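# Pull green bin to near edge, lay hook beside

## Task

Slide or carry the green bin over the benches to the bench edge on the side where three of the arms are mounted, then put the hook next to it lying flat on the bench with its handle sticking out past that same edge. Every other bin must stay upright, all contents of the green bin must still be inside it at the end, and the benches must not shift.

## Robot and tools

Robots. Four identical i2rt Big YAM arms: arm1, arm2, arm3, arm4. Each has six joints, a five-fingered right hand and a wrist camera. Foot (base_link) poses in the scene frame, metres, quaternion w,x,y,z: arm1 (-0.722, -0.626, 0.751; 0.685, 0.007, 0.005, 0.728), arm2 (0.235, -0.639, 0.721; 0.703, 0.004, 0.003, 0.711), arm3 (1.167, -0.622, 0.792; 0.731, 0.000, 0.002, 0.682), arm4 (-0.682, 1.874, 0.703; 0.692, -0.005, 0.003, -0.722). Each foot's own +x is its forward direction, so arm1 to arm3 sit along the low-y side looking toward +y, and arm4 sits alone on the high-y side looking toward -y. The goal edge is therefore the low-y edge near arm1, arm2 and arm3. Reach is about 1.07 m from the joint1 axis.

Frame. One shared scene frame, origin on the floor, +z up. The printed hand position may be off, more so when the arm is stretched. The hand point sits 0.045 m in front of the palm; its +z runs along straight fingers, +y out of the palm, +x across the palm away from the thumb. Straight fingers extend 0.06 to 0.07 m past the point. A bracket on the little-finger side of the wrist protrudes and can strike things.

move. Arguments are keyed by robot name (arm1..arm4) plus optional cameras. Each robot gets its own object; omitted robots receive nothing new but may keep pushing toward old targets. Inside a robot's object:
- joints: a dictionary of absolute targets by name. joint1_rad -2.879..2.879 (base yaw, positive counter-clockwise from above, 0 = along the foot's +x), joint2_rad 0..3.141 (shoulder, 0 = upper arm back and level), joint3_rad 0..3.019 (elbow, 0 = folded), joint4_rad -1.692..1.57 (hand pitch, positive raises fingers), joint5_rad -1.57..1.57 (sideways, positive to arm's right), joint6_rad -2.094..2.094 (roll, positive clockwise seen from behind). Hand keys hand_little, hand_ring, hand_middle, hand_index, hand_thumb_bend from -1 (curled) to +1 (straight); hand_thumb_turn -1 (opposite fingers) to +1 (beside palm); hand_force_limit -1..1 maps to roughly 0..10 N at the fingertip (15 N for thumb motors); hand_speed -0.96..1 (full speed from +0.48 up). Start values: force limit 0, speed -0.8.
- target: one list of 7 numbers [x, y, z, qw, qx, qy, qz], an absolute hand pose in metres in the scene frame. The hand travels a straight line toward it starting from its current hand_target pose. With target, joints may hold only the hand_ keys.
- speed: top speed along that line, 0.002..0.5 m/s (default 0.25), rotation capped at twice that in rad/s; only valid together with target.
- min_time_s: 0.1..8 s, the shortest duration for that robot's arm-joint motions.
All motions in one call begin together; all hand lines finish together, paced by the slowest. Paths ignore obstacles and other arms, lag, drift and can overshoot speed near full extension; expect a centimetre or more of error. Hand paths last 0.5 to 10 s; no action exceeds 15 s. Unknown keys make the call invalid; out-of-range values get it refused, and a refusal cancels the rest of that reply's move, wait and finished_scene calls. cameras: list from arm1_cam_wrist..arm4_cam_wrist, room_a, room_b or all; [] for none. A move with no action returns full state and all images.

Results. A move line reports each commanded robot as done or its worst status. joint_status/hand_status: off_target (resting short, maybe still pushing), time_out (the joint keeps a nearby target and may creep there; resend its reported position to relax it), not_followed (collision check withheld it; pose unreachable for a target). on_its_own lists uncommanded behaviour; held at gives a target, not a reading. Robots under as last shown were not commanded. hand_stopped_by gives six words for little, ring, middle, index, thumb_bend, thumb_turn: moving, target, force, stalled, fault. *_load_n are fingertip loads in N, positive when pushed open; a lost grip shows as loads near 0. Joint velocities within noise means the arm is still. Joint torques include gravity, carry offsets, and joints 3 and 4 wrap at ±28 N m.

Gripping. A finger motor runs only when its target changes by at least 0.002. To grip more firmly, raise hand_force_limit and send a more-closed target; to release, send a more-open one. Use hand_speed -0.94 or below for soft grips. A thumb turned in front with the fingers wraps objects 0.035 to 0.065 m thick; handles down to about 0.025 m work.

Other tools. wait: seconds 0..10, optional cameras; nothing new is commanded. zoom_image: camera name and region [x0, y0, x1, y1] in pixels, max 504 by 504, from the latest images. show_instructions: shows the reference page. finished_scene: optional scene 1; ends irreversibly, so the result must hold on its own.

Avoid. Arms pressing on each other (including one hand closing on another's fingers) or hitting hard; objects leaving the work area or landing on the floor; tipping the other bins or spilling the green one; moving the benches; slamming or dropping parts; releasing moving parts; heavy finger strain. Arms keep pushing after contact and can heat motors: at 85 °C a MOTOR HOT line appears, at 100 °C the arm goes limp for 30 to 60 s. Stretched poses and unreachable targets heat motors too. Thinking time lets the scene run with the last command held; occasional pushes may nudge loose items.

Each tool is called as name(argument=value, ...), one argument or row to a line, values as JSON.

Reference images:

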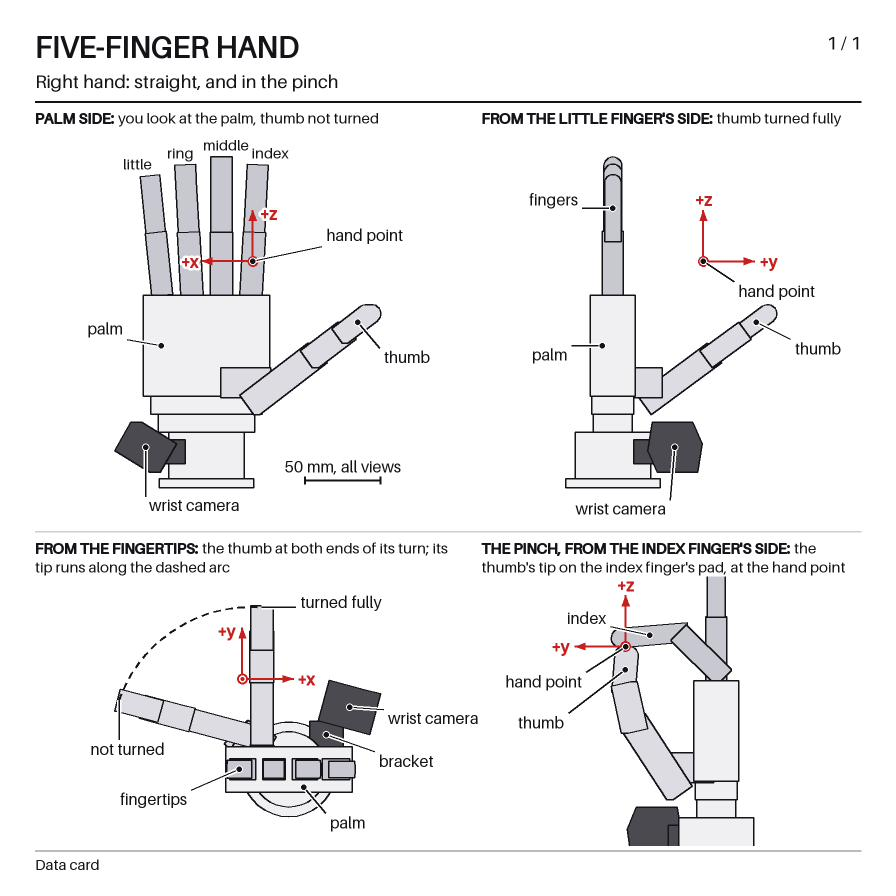

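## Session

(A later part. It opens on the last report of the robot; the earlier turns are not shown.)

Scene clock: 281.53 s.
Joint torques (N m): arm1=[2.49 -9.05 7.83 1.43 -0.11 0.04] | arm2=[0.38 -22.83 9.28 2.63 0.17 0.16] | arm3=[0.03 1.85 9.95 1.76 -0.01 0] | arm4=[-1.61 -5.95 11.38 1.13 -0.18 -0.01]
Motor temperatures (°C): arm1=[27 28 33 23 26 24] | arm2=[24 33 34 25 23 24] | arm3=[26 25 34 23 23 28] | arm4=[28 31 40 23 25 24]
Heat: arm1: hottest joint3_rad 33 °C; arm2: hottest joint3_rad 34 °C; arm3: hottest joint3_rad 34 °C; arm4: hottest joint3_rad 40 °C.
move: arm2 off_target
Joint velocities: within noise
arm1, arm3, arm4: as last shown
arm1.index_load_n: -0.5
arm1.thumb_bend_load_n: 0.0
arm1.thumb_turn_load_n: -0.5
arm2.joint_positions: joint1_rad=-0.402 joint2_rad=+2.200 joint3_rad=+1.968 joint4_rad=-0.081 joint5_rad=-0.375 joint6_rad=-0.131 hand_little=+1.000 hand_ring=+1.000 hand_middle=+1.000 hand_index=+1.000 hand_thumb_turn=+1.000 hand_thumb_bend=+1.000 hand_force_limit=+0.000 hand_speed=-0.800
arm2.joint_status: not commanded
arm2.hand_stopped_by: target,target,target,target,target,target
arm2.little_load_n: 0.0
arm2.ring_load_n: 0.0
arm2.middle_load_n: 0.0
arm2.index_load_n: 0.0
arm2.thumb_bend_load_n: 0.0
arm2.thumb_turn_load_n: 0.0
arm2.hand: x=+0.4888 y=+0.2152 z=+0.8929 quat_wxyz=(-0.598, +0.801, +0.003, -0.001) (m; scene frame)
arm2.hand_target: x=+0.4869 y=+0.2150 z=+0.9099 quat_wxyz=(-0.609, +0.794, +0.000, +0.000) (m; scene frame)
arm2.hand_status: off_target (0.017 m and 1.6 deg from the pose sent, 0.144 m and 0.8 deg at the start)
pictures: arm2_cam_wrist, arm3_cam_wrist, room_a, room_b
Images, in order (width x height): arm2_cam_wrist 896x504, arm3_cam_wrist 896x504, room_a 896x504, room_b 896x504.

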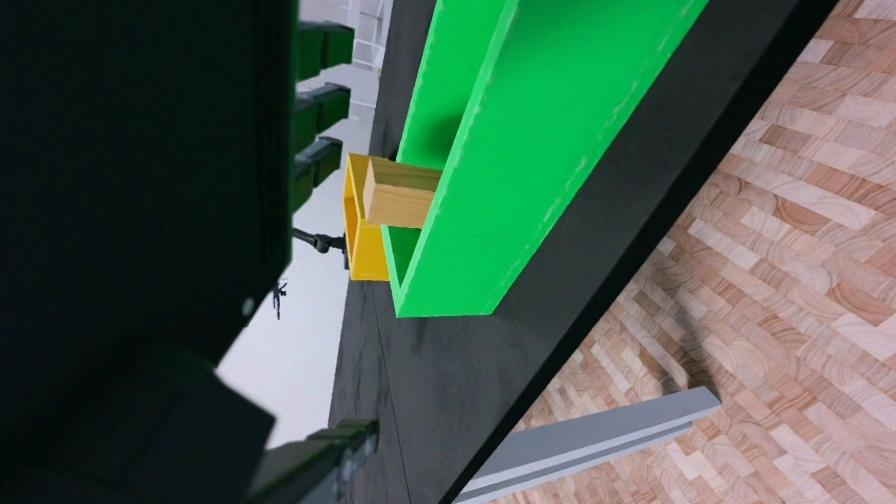

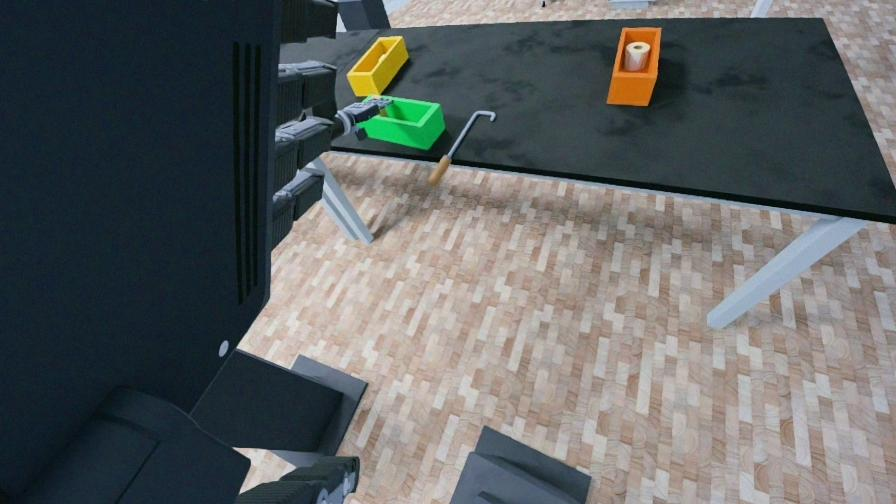

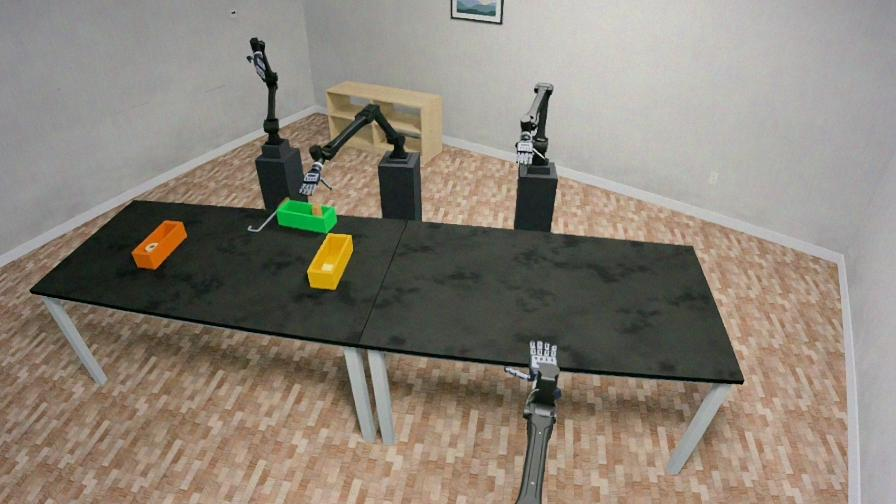

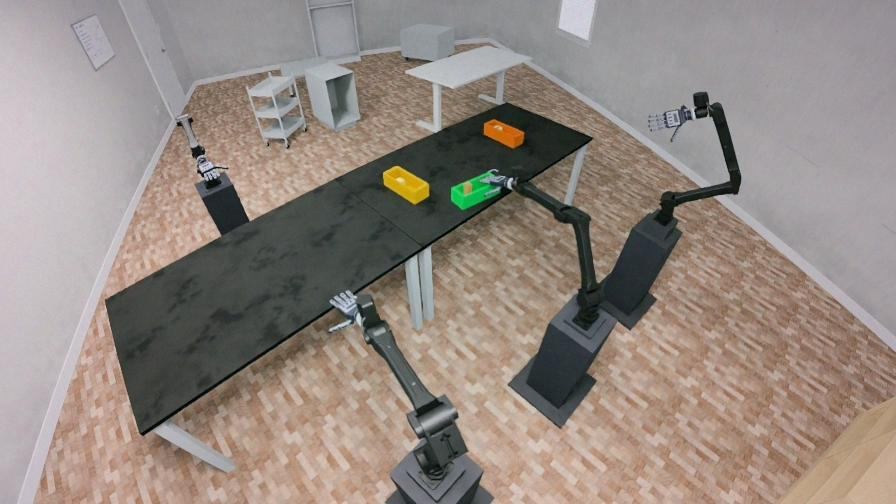

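move(
  arm2={"target": [0.487, 0.24, 0.76, 0.6088, -0.7934, 0, 0], "speed": 0.12},
)

move(
  arm2={"target": [0.555, 0.238, 0.735, 0.6088, -0.7934, 0, 0], "speed": 0.06},
  cameras=["arm2_cam_wrist", "room_a", "arm3_cam_wrist"],
)

zoom_image(
  camera="room_a",
  region=[220, 160, 420, 320],
)

zoom_image(
  camera="arm3_cam_wrist",
  region=[330, 0, 530, 200],
)

Scene clock: 285.60 s.
Joint torques (N m): arm1=[2.2 -9.29 7.76 1.51 -0.11 0.03] | arm2=[0.79 -17.14 9.61 1.42 0.35 0] | arm3=[0.09 1.49 9.83 1.76 0.02 0.02] | arm4=[-1.55 -5.89 11.37 1.14 -0.19 -0.01]
Motor temperatures (°C): arm1=[27 28 33 23 26 24] | arm2=[24 33 34 25 23 24] | arm3=[26 25 34 23 23 28] | arm4=[28 31 40 23 25 24]
Heat: arm1: hottest joint3_rad 33 °C; arm2: hottest joint3_rad 34 °C; arm3: hottest joint3_rad 34 °C; arm4: hottest joint3_rad 40 °C.
move: arm2 off_target
Joint velocities: within noise
arm1, arm3, arm4: as last shown
arm1.index_load_n: 0.0
arm1.thumb_turn_load_n: 0.0
arm2.joint_positions: joint1_rad=-0.401 joint2_rad=+2.320 joint3_rad=+1.921 joint4_rad=+0.192 joint5_rad=-0.367 joint6_rad=-0.112 hand_little=+1.000 hand_ring=+1.000 hand_middle=+1.000 hand_index=+1.000 hand_thumb_turn=+1.000 hand_thumb_bend=+1.000 hand_force_limit=+0.000 hand_speed=-0.800
arm2.joint_status: not commanded
arm2.hand_stopped_by: target,target,target,target,target,target
arm2.little_load_n: 0.0
arm2.ring_load_n: 0.0
arm2.middle_load_n: 0.0
arm2.index_load_n: 0.5
arm2.thumb_bend_load_n: 0.0
arm2.thumb_turn_load_n: -0.5
arm2.hand: x=+0.4966 y=+0.2374 z=+0.8212 quat_wxyz=(-0.636, +0.771, +0.006, +0.013) (m; scene frame)
arm2.hand_target: x=+0.4858 y=+0.2354 z=+0.7613 quat_wxyz=(-0.609, +0.793, +0.000, +0.000) (m; scene frame)
arm2.hand_status: off_target (0.062 m and 4.4 deg from the pose sent, 0.135 m and 1.6 deg at the start)
pictures: none

Scene clock: 287.57 s.
Joint torques (N m): arm1=[2.43 -9.11 7.87 1.44 -0.12 0.07] | arm2=[-2.08 -16.73 10.43 0.39 0.46 -0.19] | arm3=[-0.26 1.96 9.83 1.74 0 0.02] | arm4=[-1.55 -5.89 11.37 1.13 -0.18 -0.01]
Motor temperatures (°C): arm1=[27 28 33 23 26 24] | arm2=[24 33 34 25 23 24] | arm3=[26 25 34 23 23 28] | arm4=[28 31 40 23 25 24]
Heat: arm1: hottest joint3_rad 33 °C; arm2: hottest joint3_rad 34 °C; arm3: hottest joint3_rad 34 °C; arm4: hottest joint3_rad 40 °C.
move: arm2 off_target
Joint velocities: within noise
arm1.joint_positions: joint1_rad=-0.300 joint2_rad=+1.323 joint3_rad=+1.013 joint4_rad=-0.045 joint5_rad=-0.210 joint6_rad=-0.109 hand_little=+1.000 hand_ring=+1.000 hand_middle=+1.000 hand_index=+1.000 hand_thumb_turn=+1.000 hand_thumb_bend=+1.000 hand_force_limit=+0.000 hand_speed=-0.800
arm1.joint_status: not commanded
arm1.hand_stopped_by: target,target,target,target,target,target
arm1.little_load_n: 0.0
arm1.ring_load_n: 0.0
arm1.middle_load_n: 0.0
arm1.index_load_n: 0.0
arm1.thumb_bend_load_n: 0.0
arm1.thumb_turn_load_n: -0.5
arm1.hand: x=-0.6423 y=-0.0489 z=+0.9996 quat_wxyz=(-0.576, +0.818, +0.002, +0.007) (m; scene frame)
arm1.hand_target: x=-0.6500 y=-0.0500 z=+0.9998 quat_wxyz=(-0.573, +0.819, +0.000, +0.000) (m; scene frame)
arm1.hand_status: not commanded
arm2.joint_positions: joint1_rad=-0.440 joint2_rad=+2.396 joint3_rad=+2.031 joint4_rad=+0.185 joint5_rad=-0.449 joint6_rad=-0.112 hand_little=+1.000 hand_ring=+1.000 hand_middle=+1.000 hand_index=+1.000 hand_thumb_turn=+1.000 hand_thumb_bend=+1.000 hand_force_limit=+0.000 hand_speed=-0.800
arm2.joint_status: not commanded
arm2.hand_stopped_by: target,target,target,target,target,target
arm2.little_load_n: 0.0
arm2.ring_load_n: 0.0
arm2.middle_load_n: 0.0
arm2.index_load_n: 0.5
arm2.thumb_bend_load_n: 0.0
arm2.thumb_turn_load_n: 0.0
arm2.hand: x=+0.5247 y=+0.2472 z=+0.8163 quat_wxyz=(-0.648, +0.761, +0.020, -0.002) (m; scene frame)
arm2.hand_target: x=+0.5511 y=+0.2306 z=+0.7378 quat_wxyz=(-0.609, +0.793, +0.000, -0.001) (m; scene frame)
arm2.hand_status: off_target (0.087 m and 6.3 deg from the pose sent, 0.104 m and 4.4 deg at the start)
arm3, arm4: as last shown
arm4.thumb_turn_load_n: -0.5
pictures: arm2_cam_wrist, arm3_cam_wrist, room_a
Images, in order (width x height): arm2_cam_wrist 896x504, arm3_cam_wrist 896x504, room_a 896x504.

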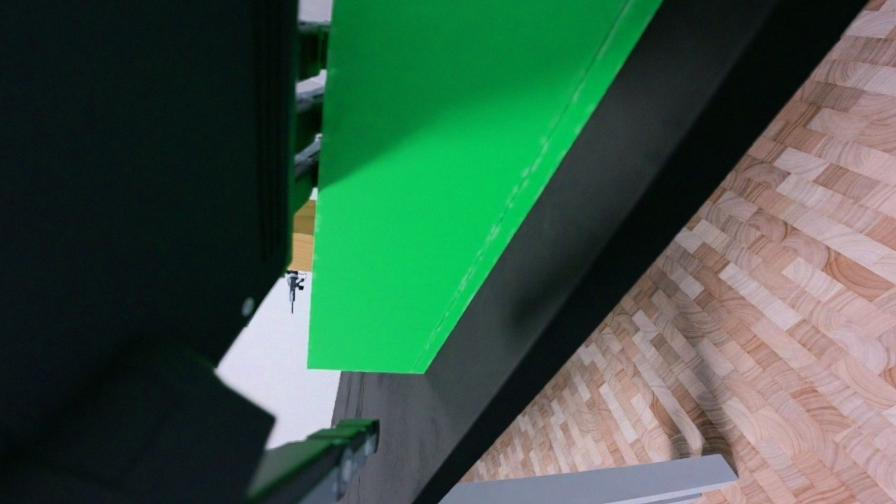

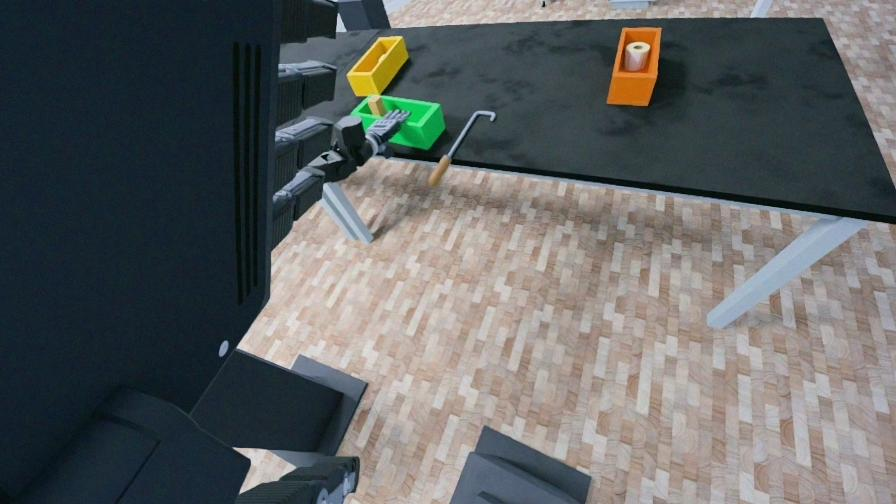

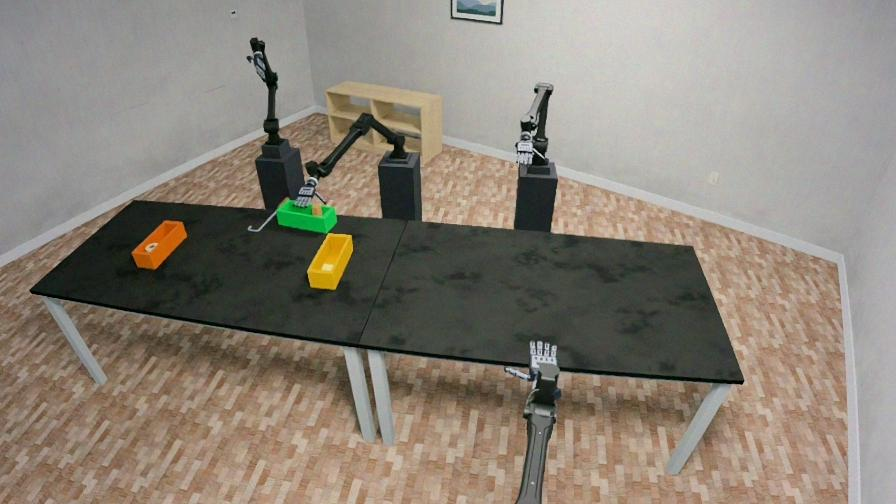

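Scaled by 2.520.

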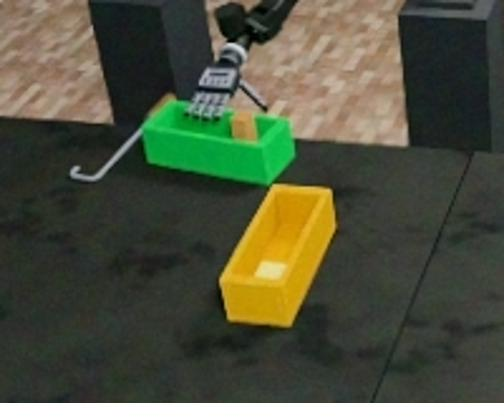

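Scaled by 2.520.

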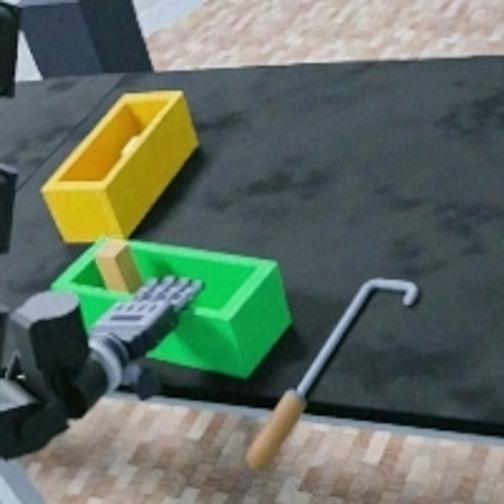

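move(
  arm2={"target": [0.575, 0.25, 0.70, 0.6088, -0.7934, 0, 0], "speed": 0.06},
  cameras=["arm2_cam_wrist", "arm3_cam_wrist"],
)

zoom_image(
  camera="arm3_cam_wrist",
  region=[330, 0, 530, 200],
)

Scene clock: 292.07 s.
Joint torques (N m): arm1=[2.26 -9.11 7.83 1.43 -0.13 0.06] | arm2=[-2.08 -16.67 10.28 0.25 0.5 -0.22] | arm3=[-0.32 2.02 9.81 1.8 0 0] | arm4=[-1.55 -5.77 11.38 1.1 -0.19 0.01]
Motor temperatures (°C): arm1=[27 28 33 23 26 24] | arm2=[24 33 34 25 23 24] | arm3=[26 25 34 23 23 28] | arm4=[28 31 40 23 25 24]
Heat: arm1: hottest joint3_rad 33 °C; arm2: hottest joint3_rad 34 °C; arm3: hottest joint3_rad 34 °C; arm4: hottest joint3_rad 40 °C.
move: arm2 off_target
Joint velocities: within noise
arm1, arm4: as last shown
arm1.thumb_turn_load_n: 0.0
arm2.joint_positions: joint1_rad=-0.455 joint2_rad=+2.458 joint3_rad=+2.136 joint4_rad=+0.158 joint5_rad=-0.459 joint6_rad=-0.112 hand_little=+1.000 hand_ring=+1.000 hand_middle=+1.000 hand_index=+1.000 hand_thumb_turn=+1.000 hand_thumb_bend=+1.000 hand_force_limit=+0.000 hand_speed=-0.800
arm2.joint_status: not commanded
arm2.hand_stopped_by: target,target,target,target,target,target
arm2.little_load_n: 0.0
arm2.ring_load_n: 0.0
arm2.middle_load_n: 0.0
arm2.index_load_n: 0.5
arm2.thumb_bend_load_n: 0.0
arm2.thumb_turn_load_n: 0.0
arm2.hand: x=+0.5445 y=+0.2600 z=+0.8146 quat_wxyz=(-0.654, +0.756, +0.020, +0.002) (m; scene frame)
arm2.hand_target: x=+0.5654 y=+0.2419 z=+0.7217 quat_wxyz=(-0.609, +0.793, +0.000, -0.001) (m; scene frame)
arm2.hand_status: off_target (0.119 m and 7.1 deg from the pose sent, 0.126 m and 6.3 deg at the start; pose on its path clipped on 44 of 54 steps)
arm3.joint_positions: joint1_rad=+0.372 joint2_rad=+0.645 joint3_rad=+1.554 joint4_rad=-1.357 joint5_rad=-0.183 joint6_rad=-1.161 hand_little=+1.000 hand_ring=+1.000 hand_middle=+1.000 hand_index=+1.000 hand_thumb_turn=+1.000 hand_thumb_bend=+1.000 hand_force_limit=+0.000 hand_speed=-0.800
arm3.joint_status: not commanded
arm3.hand_stopped_by: target,target,target,target,target,target
arm3.little_load_n: 0.0
arm3.ring_load_n: 0.0
arm3.middle_load_n: 0.0
arm3.index_load_n: 0.0
arm3.thumb_bend_load_n: 0.0
arm3.thumb_turn_load_n: 0.0
arm3.hand: x=+1.1097 y=-0.4106 z=+1.3398 quat_wxyz=(-0.514, +0.596, +0.599, +0.149) (m; scene frame)
arm3.hand_target: x=+1.1104 y=-0.4126 z=+1.3502 quat_wxyz=(-0.523, +0.590, +0.595, +0.154) (m; scene frame)
arm3.hand_status: not commanded
arm4.thumb_turn_load_n: 0.0
pictures: arm2_cam_wrist, arm3_cam_wrist
Images, in order (width x height): arm2_cam_wrist 896x504, arm3_cam_wrist 896x504.

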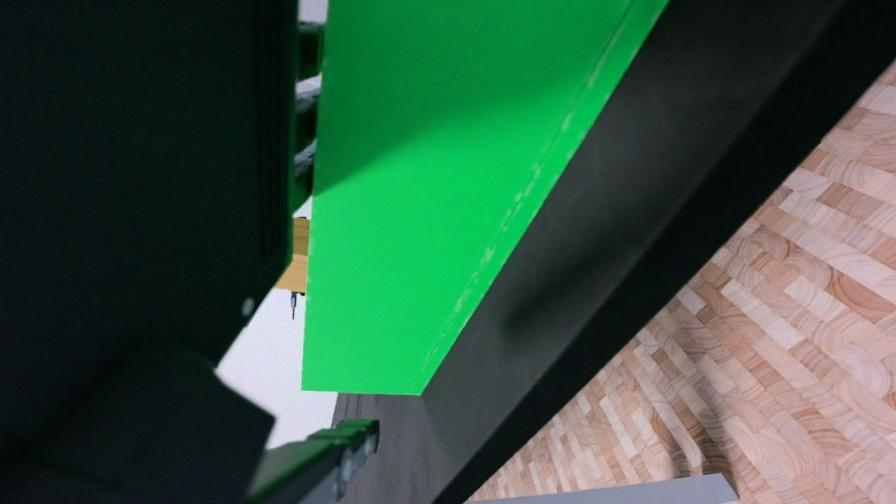

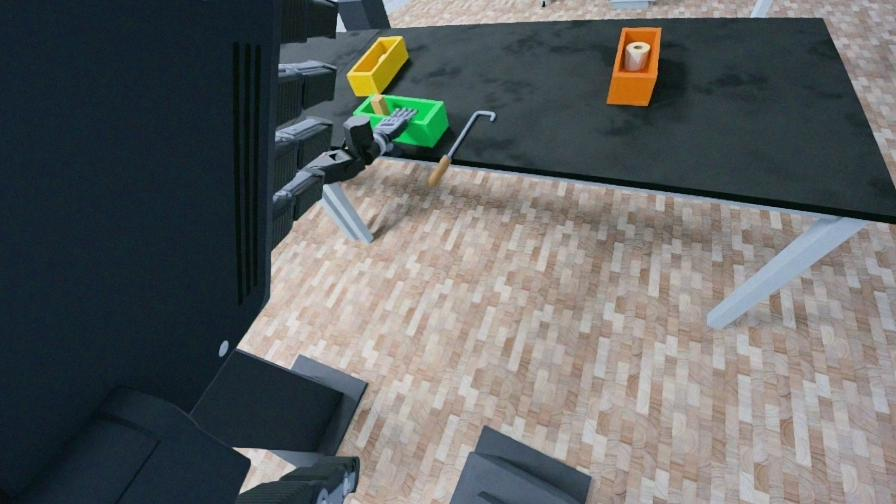

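Scaled by 2.520.

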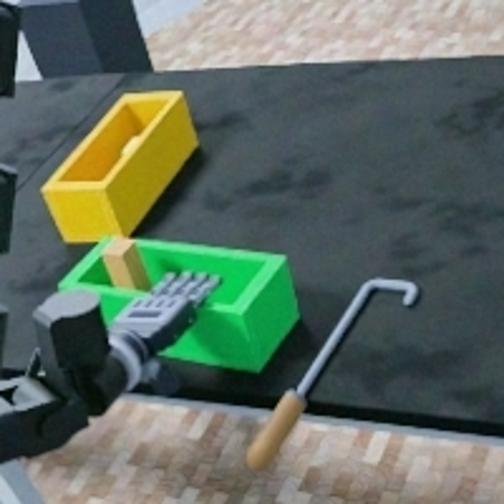

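move(
  arm2={"target": [0.605, 0.235, 0.71, 0.6088, -0.7934, 0, 0], "speed": 0.06},
  cameras=["arm2_cam_wrist", "arm3_cam_wrist", "room_a"],
)

zoom_image(
  camera="arm3_cam_wrist",
  region=[330, 0, 530, 200],
)

zoom_image(
  camera="room_a",
  region=[220, 160, 420, 320],
)

Scene clock: 294.33 s.
Joint torques (N m): arm1=[2.32 -9.41 7.92 1.46 -0.13 0.05] | arm2=[-2.32 -16.38 10.04 0.44 0.46 -0.34] | arm3=[-0.32 2.49 9.99 1.84 0.01 0.01] | arm4=[-1.55 -5.95 11.4 1.11 -0.19 -0.01]
Motor temperatures (°C): arm1=[27 28 33 23 26 24] | arm2=[24 33 34 25 23 24] | arm3=[26 25 34 23 23 28] | arm4=[28 31 40 23 25 24]
Heat: arm1: hottest joint3_rad 33 °C; arm2: hottest joint3_rad 34 °C; arm3: hottest joint3_rad 34 °C; arm4: hottest joint3_rad 40 °C.
move: arm2 off_target
Joint velocities: within noise
arm1, arm3, arm4: as last shown
arm1.thumb_turn_load_n: -0.5
arm2.joint_positions: joint1_rad=-0.493 joint2_rad=+2.462 joint3_rad=+2.148 joint4_rad=+0.138 joint5_rad=-0.501 joint6_rad=-0.112 hand_little=+1.000 hand_ring=+1.000 hand_middle=+1.000 hand_index=+1.000 hand_thumb_turn=+1.000 hand_thumb_bend=+1.000 hand_force_limit=+0.000 hand_speed=-0.800
arm2.joint_status: not commanded
arm2.hand_stopped_by: target,target,target,target,target,target
arm2.little_load_n: 0.0
arm2.ring_load_n: 0.0
arm2.middle_load_n: 0.0
arm2.index_load_n: 0.5
arm2.thumb_bend_load_n: 0.0
arm2.thumb_turn_load_n: -0.5
arm2.hand: x=+0.5705 y=+0.2473 z=+0.8146 quat_wxyz=(-0.652, +0.758, +0.018, -0.003) (m; scene frame)
arm2.hand_target: x=+0.5963 y=+0.2270 z=+0.7235 quat_wxyz=(-0.609, +0.793, +0.000, -0.001) (m; scene frame)
arm2.hand_status: off_target (0.111 m and 6.7 deg from the pose sent, 0.123 m and 7.1 deg at the start; pose on its path clipped on 40 of 43 steps)
arm4.thumb_turn_load_n: -0.5
pictures: arm2_cam_wrist, arm3_cam_wrist, room_a
Images, in order (width x height): arm2_cam_wrist 896x504, arm3_cam_wrist 896x504, room_a 896x504.

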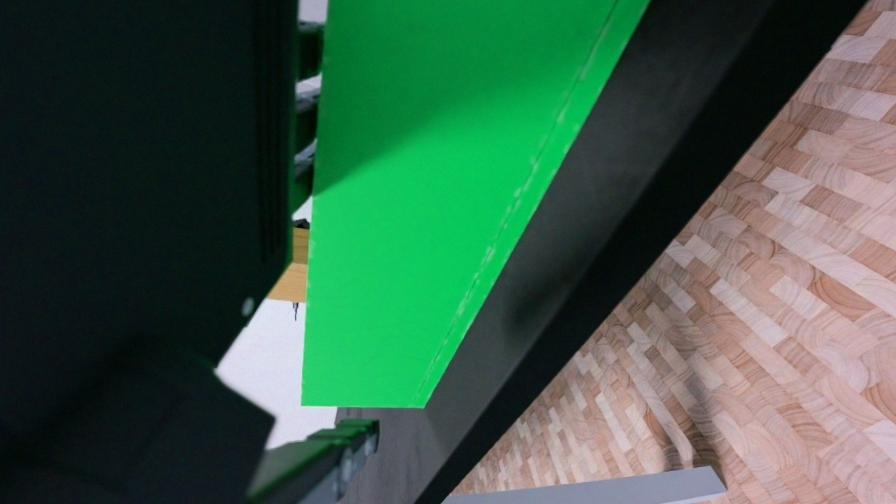

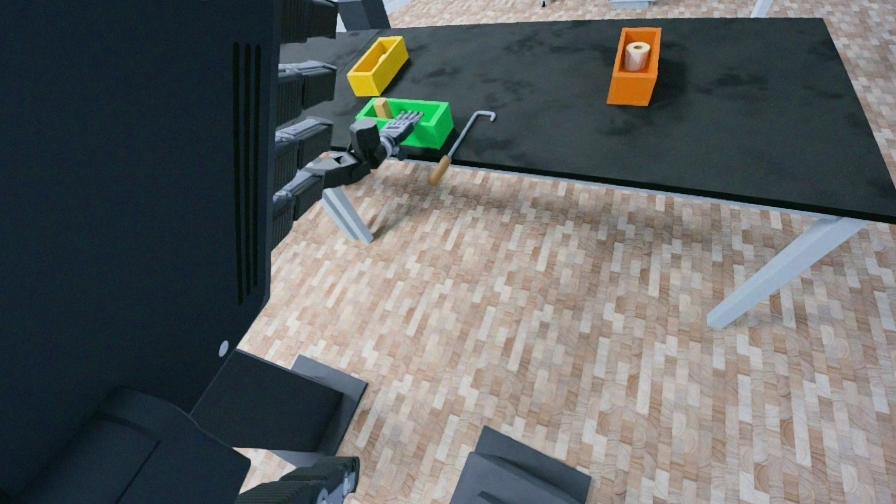

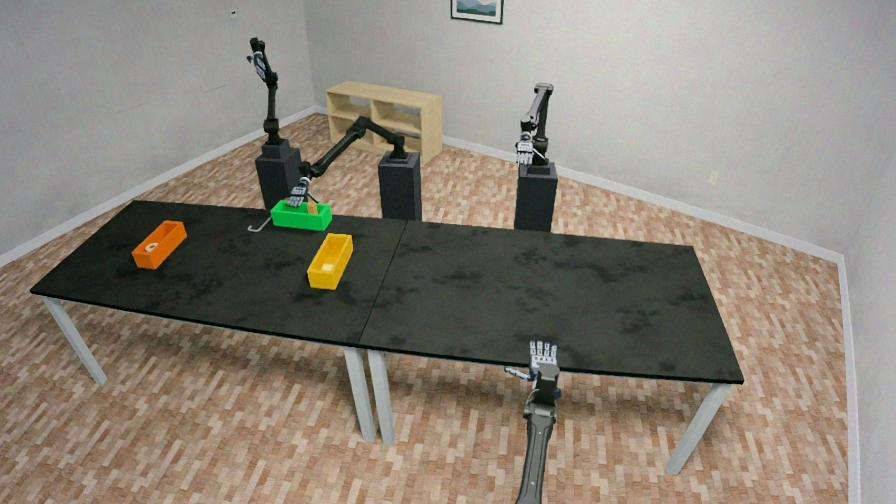

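Scaled by 2.520.

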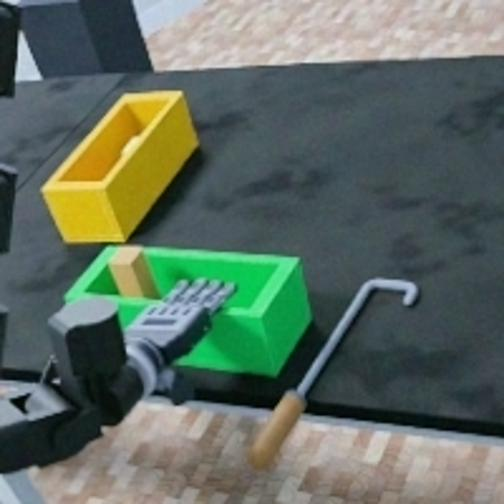

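Scaled by 2.520.

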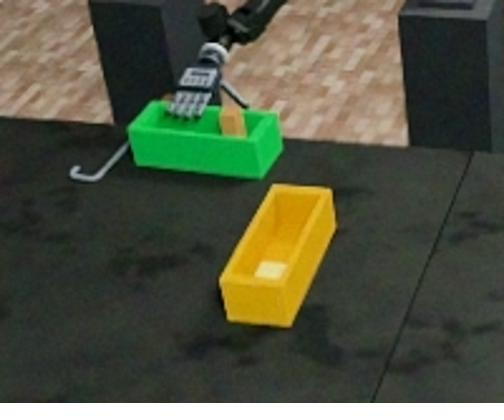

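move(
  arm2={"target": [0.565, 0.235, 0.95, 0.6088, -0.7934, 0, 0], "speed": 0.12},
)

move(
  arm2={"target": [0.30, -0.1, 1.15, 0.455, -0.650, -0.499, -0.349], "speed": 0.3},
  cameras=["arm2_cam_wrist", "arm3_cam_wrist", "room_a", "room_b"],
)

zoom_image(
  camera="arm3_cam_wrist",
  region=[330, 0, 530, 200],
)

zoom_image(
  camera="arm2_cam_wrist",
  region=[440, 60, 740, 300],
)

zoom_image(
  camera="room_a",
  region=[220, 160, 420, 320],
)

Scene clock: 298.37 s.
Joint torques (N m): arm1=[2.61 -9.23 7.86 1.39 -0.11 0.02] | arm2=[0.67 -22.42 15.73 1.57 0.14 -0.04] | arm3=[-0.26 2.49 9.96 1.83 -0.02 0.01] | arm4=[-1.55 -5.95 11.38 1.13 -0.19 0]
Motor temperatures (°C): arm1=[27 28 33 23 26 24] | arm2=[24 33 34 25 23 24] | arm3=[26 25 34 23 23 28] | arm4=[28 31 40 23 25 24]
Heat: arm1: hottest joint3_rad 33 °C; arm2: hottest joint3_rad 34 °C; arm3: hottest joint3_rad 34 °C; arm4: hottest joint3_rad 40 °C.
move: arm2 off_target
Joint velocities: within noise
arm1, arm3: as last shown
arm1.thumb_bend_load_n: 0.5
arm2.joint_positions: joint1_rad=-0.492 joint2_rad=+2.333 joint3_rad=+2.282 joint4_rad=-0.294 joint5_rad=-0.452 joint6_rad=-0.134 hand_little=+1.000 hand_ring=+1.000 hand_middle=+1.000 hand_index=+1.000 hand_thumb_turn=+1.000 hand_thumb_bend=+1.000 hand_force_limit=+0.000 hand_speed=-0.800
arm2.joint_status: not commanded
arm2.hand_stopped_by: target,target,target,target,target,target
arm2.little_load_n: 0.0
arm2.ring_load_n: 0.0
arm2.middle_load_n: -0.5
arm2.index_load_n: 0.0
arm2.thumb_bend_load_n: -0.5
arm2.thumb_turn_load_n: 0.0
arm2.hand: x=+0.5676 y=+0.2224 z=+0.9165 quat_wxyz=(-0.590, +0.807, -0.013, -0.009) (m; scene frame)
arm2.hand_target: x=+0.5640 y=+0.2327 z=+0.9498 quat_wxyz=(-0.609, +0.793, +0.000, +0.000) (m; scene frame)
arm2.hand_status: off_target (0.036 m and 3.2 deg from the pose sent, 0.136 m and 6.7 deg at the start)
arm4.joint_positions: joint1_rad=-0.044 joint2_rad=+1.082 joint3_rad=+0.822 joint4_rad=+0.080 joint5_rad=-0.091 joint6_rad=-0.001 hand_little=+1.000 hand_ring=+1.000 hand_middle=+1.000 hand_index=+1.000 hand_thumb_turn=+1.000 hand_thumb_bend=+1.000 hand_force_limit=+0.000 hand_speed=-0.800
arm4.joint_status: not commanded
arm4.hand_stopped_by: target,target,target,target,target,target
arm4.little_load_n: 0.0
arm4.ring_load_n: 0.0
arm4.middle_load_n: 0.0
arm4.index_load_n: 0.5
arm4.thumb_bend_load_n: 0.0
arm4.thumb_turn_load_n: -0.5
arm4.hand: x=-0.6763 y=+1.3495 z=+0.9961 quat_wxyz=(-0.003, +0.000, -0.767, +0.642) (m; scene frame)
arm4.hand_target: x=-0.6799 y=+1.3500 z=+1.0000 quat_wxyz=(+0.000, +0.000, -0.766, +0.643) (m; scene frame)
arm4.hand_status: not commanded
pictures: none

Scene clock: 301.53 s.
Joint torques (N m): arm1=[2.26 -9.29 7.83 1.42 -0.1 0.04] | arm2=[0.56 -8.35 9.61 1.69 0.3 -0.19] | arm3=[0.21 2.32 9.91 1.81 0.01 0] | arm4=[-1.55 -6.01 11.36 1.13 -0.18 0]
Motor temperatures (°C): arm1=[27 28 33 23 26 24] | arm2=[24 33 34 25 23 24] | arm3=[26 25 34 23 23 28] | arm4=[28 31 40 23 25 24]
Heat: arm1: hottest joint3_rad 33 °C; arm2: hottest joint3_rad 34 °C; arm3: hottest joint3_rad 34 °C; arm4: hottest joint3_rad 40 °C.
move: arm2 done
Joint velocities: within noise
arm1, arm3, arm4: as last shown
arm2.joint_positions: joint1_rad=-0.045 joint2_rad=+1.142 joint3_rad=+1.308 joint4_rad=-0.502 joint5_rad=-0.023 joint6_rad=-1.310 hand_little=+1.000 hand_ring=+1.000 hand_middle=+1.000 hand_index=+1.000 hand_thumb_turn=+1.000 hand_thumb_bend=+1.000 hand_force_limit=+0.000 hand_speed=-0.800
arm2.joint_status: not commanded
arm2.hand_stopped_by: target,target,target,target,target,target
arm2.little_load_n: 0.0
arm2.ring_load_n: 0.0
arm2.middle_load_n: 0.0
arm2.index_load_n: 0.0
arm2.thumb_bend_load_n: 0.5
arm2.thumb_turn_load_n: 0.0
arm2.hand: x=+0.3033 y=-0.0995 z=+1.1557 quat_wxyz=(-0.462, +0.652, +0.489, +0.350) (m; scene frame)
arm2.hand_target: x=+0.3001 y=-0.1000 z=+1.1499 quat_wxyz=(-0.455, +0.650, +0.499, +0.349) (m; scene frame)
arm2.hand_status: done (0.007 m and 1.4 deg from the pose sent, 0.480 m and 76.9 deg at the start)
arm4.index_load_n: 0.0
arm4.thumb_turn_load_n: 0.0
pictures: arm2_cam_wrist, arm3_cam_wrist, room_a, room_b
Images, in order (width x height): arm2_cam_wrist 896x504, arm3_cam_wrist 896x504, room_a 896x504, room_b 896x504.

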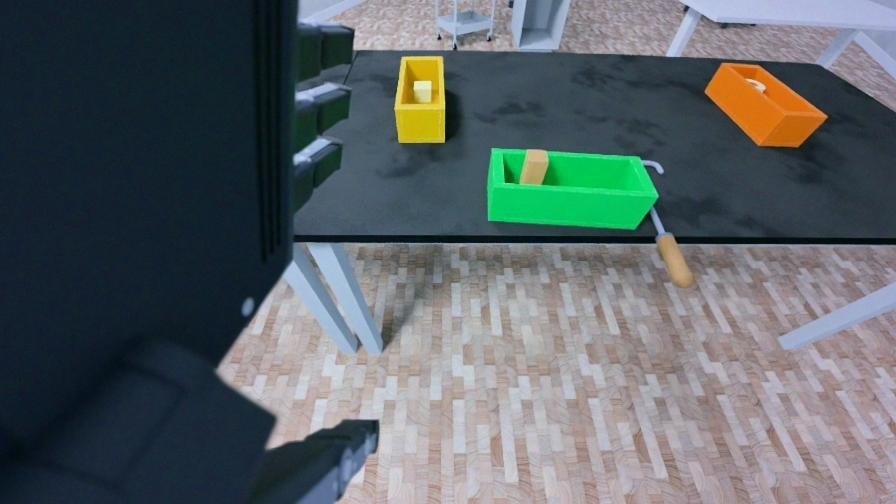

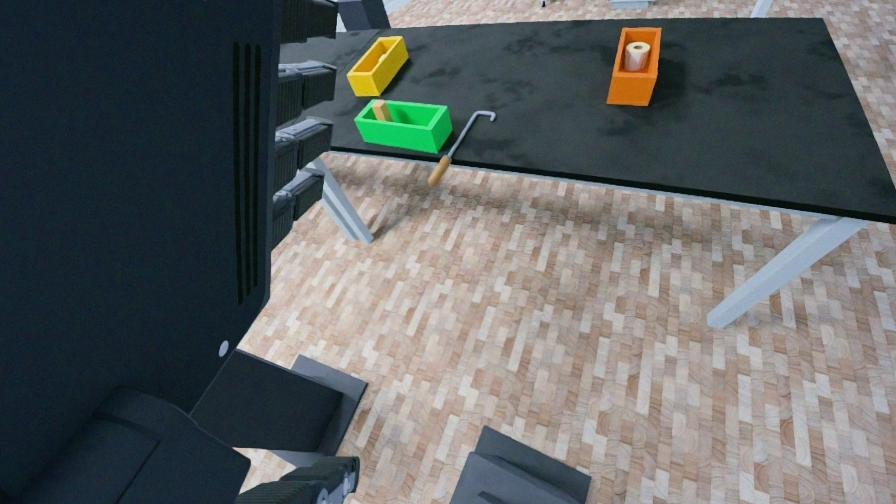

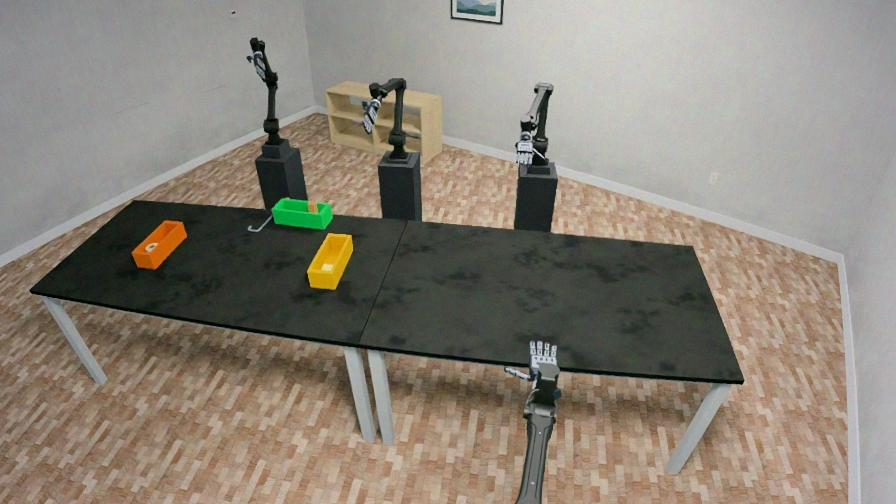

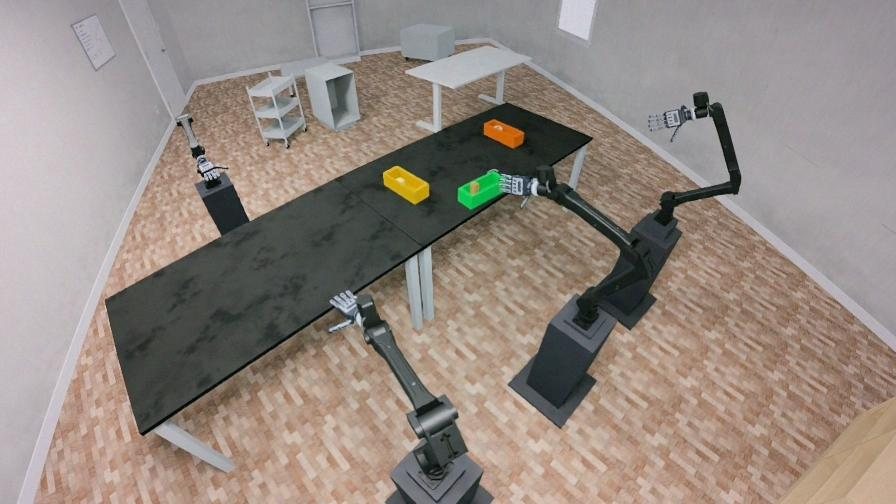

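Scaled by 2.520.

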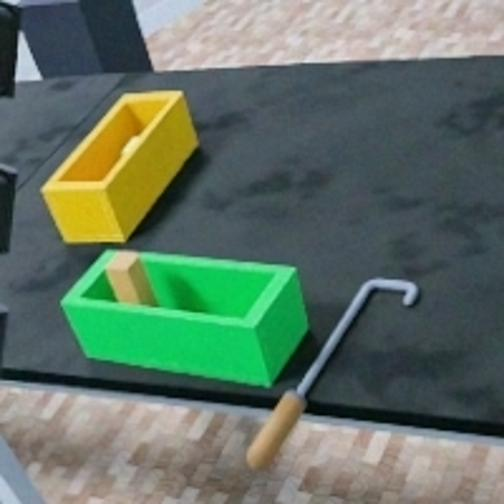

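Scaled by 1.680.

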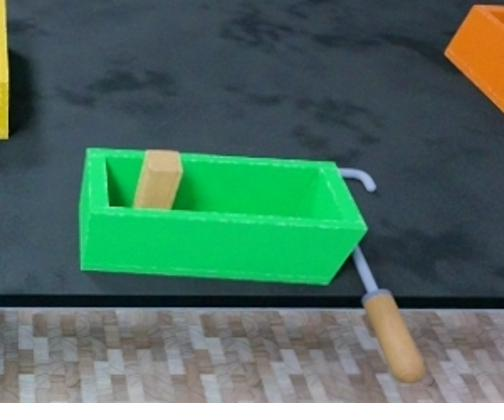

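Scaled by 2.520.

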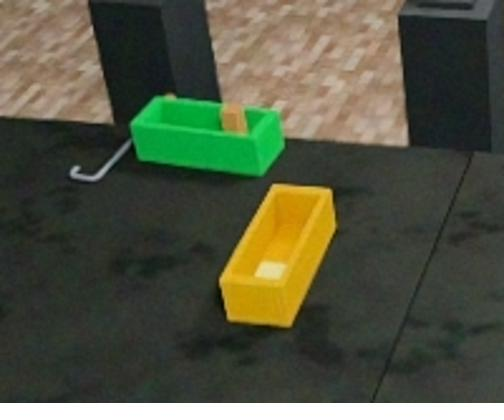

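finished_scene(
)

The scene is finished: the task was done.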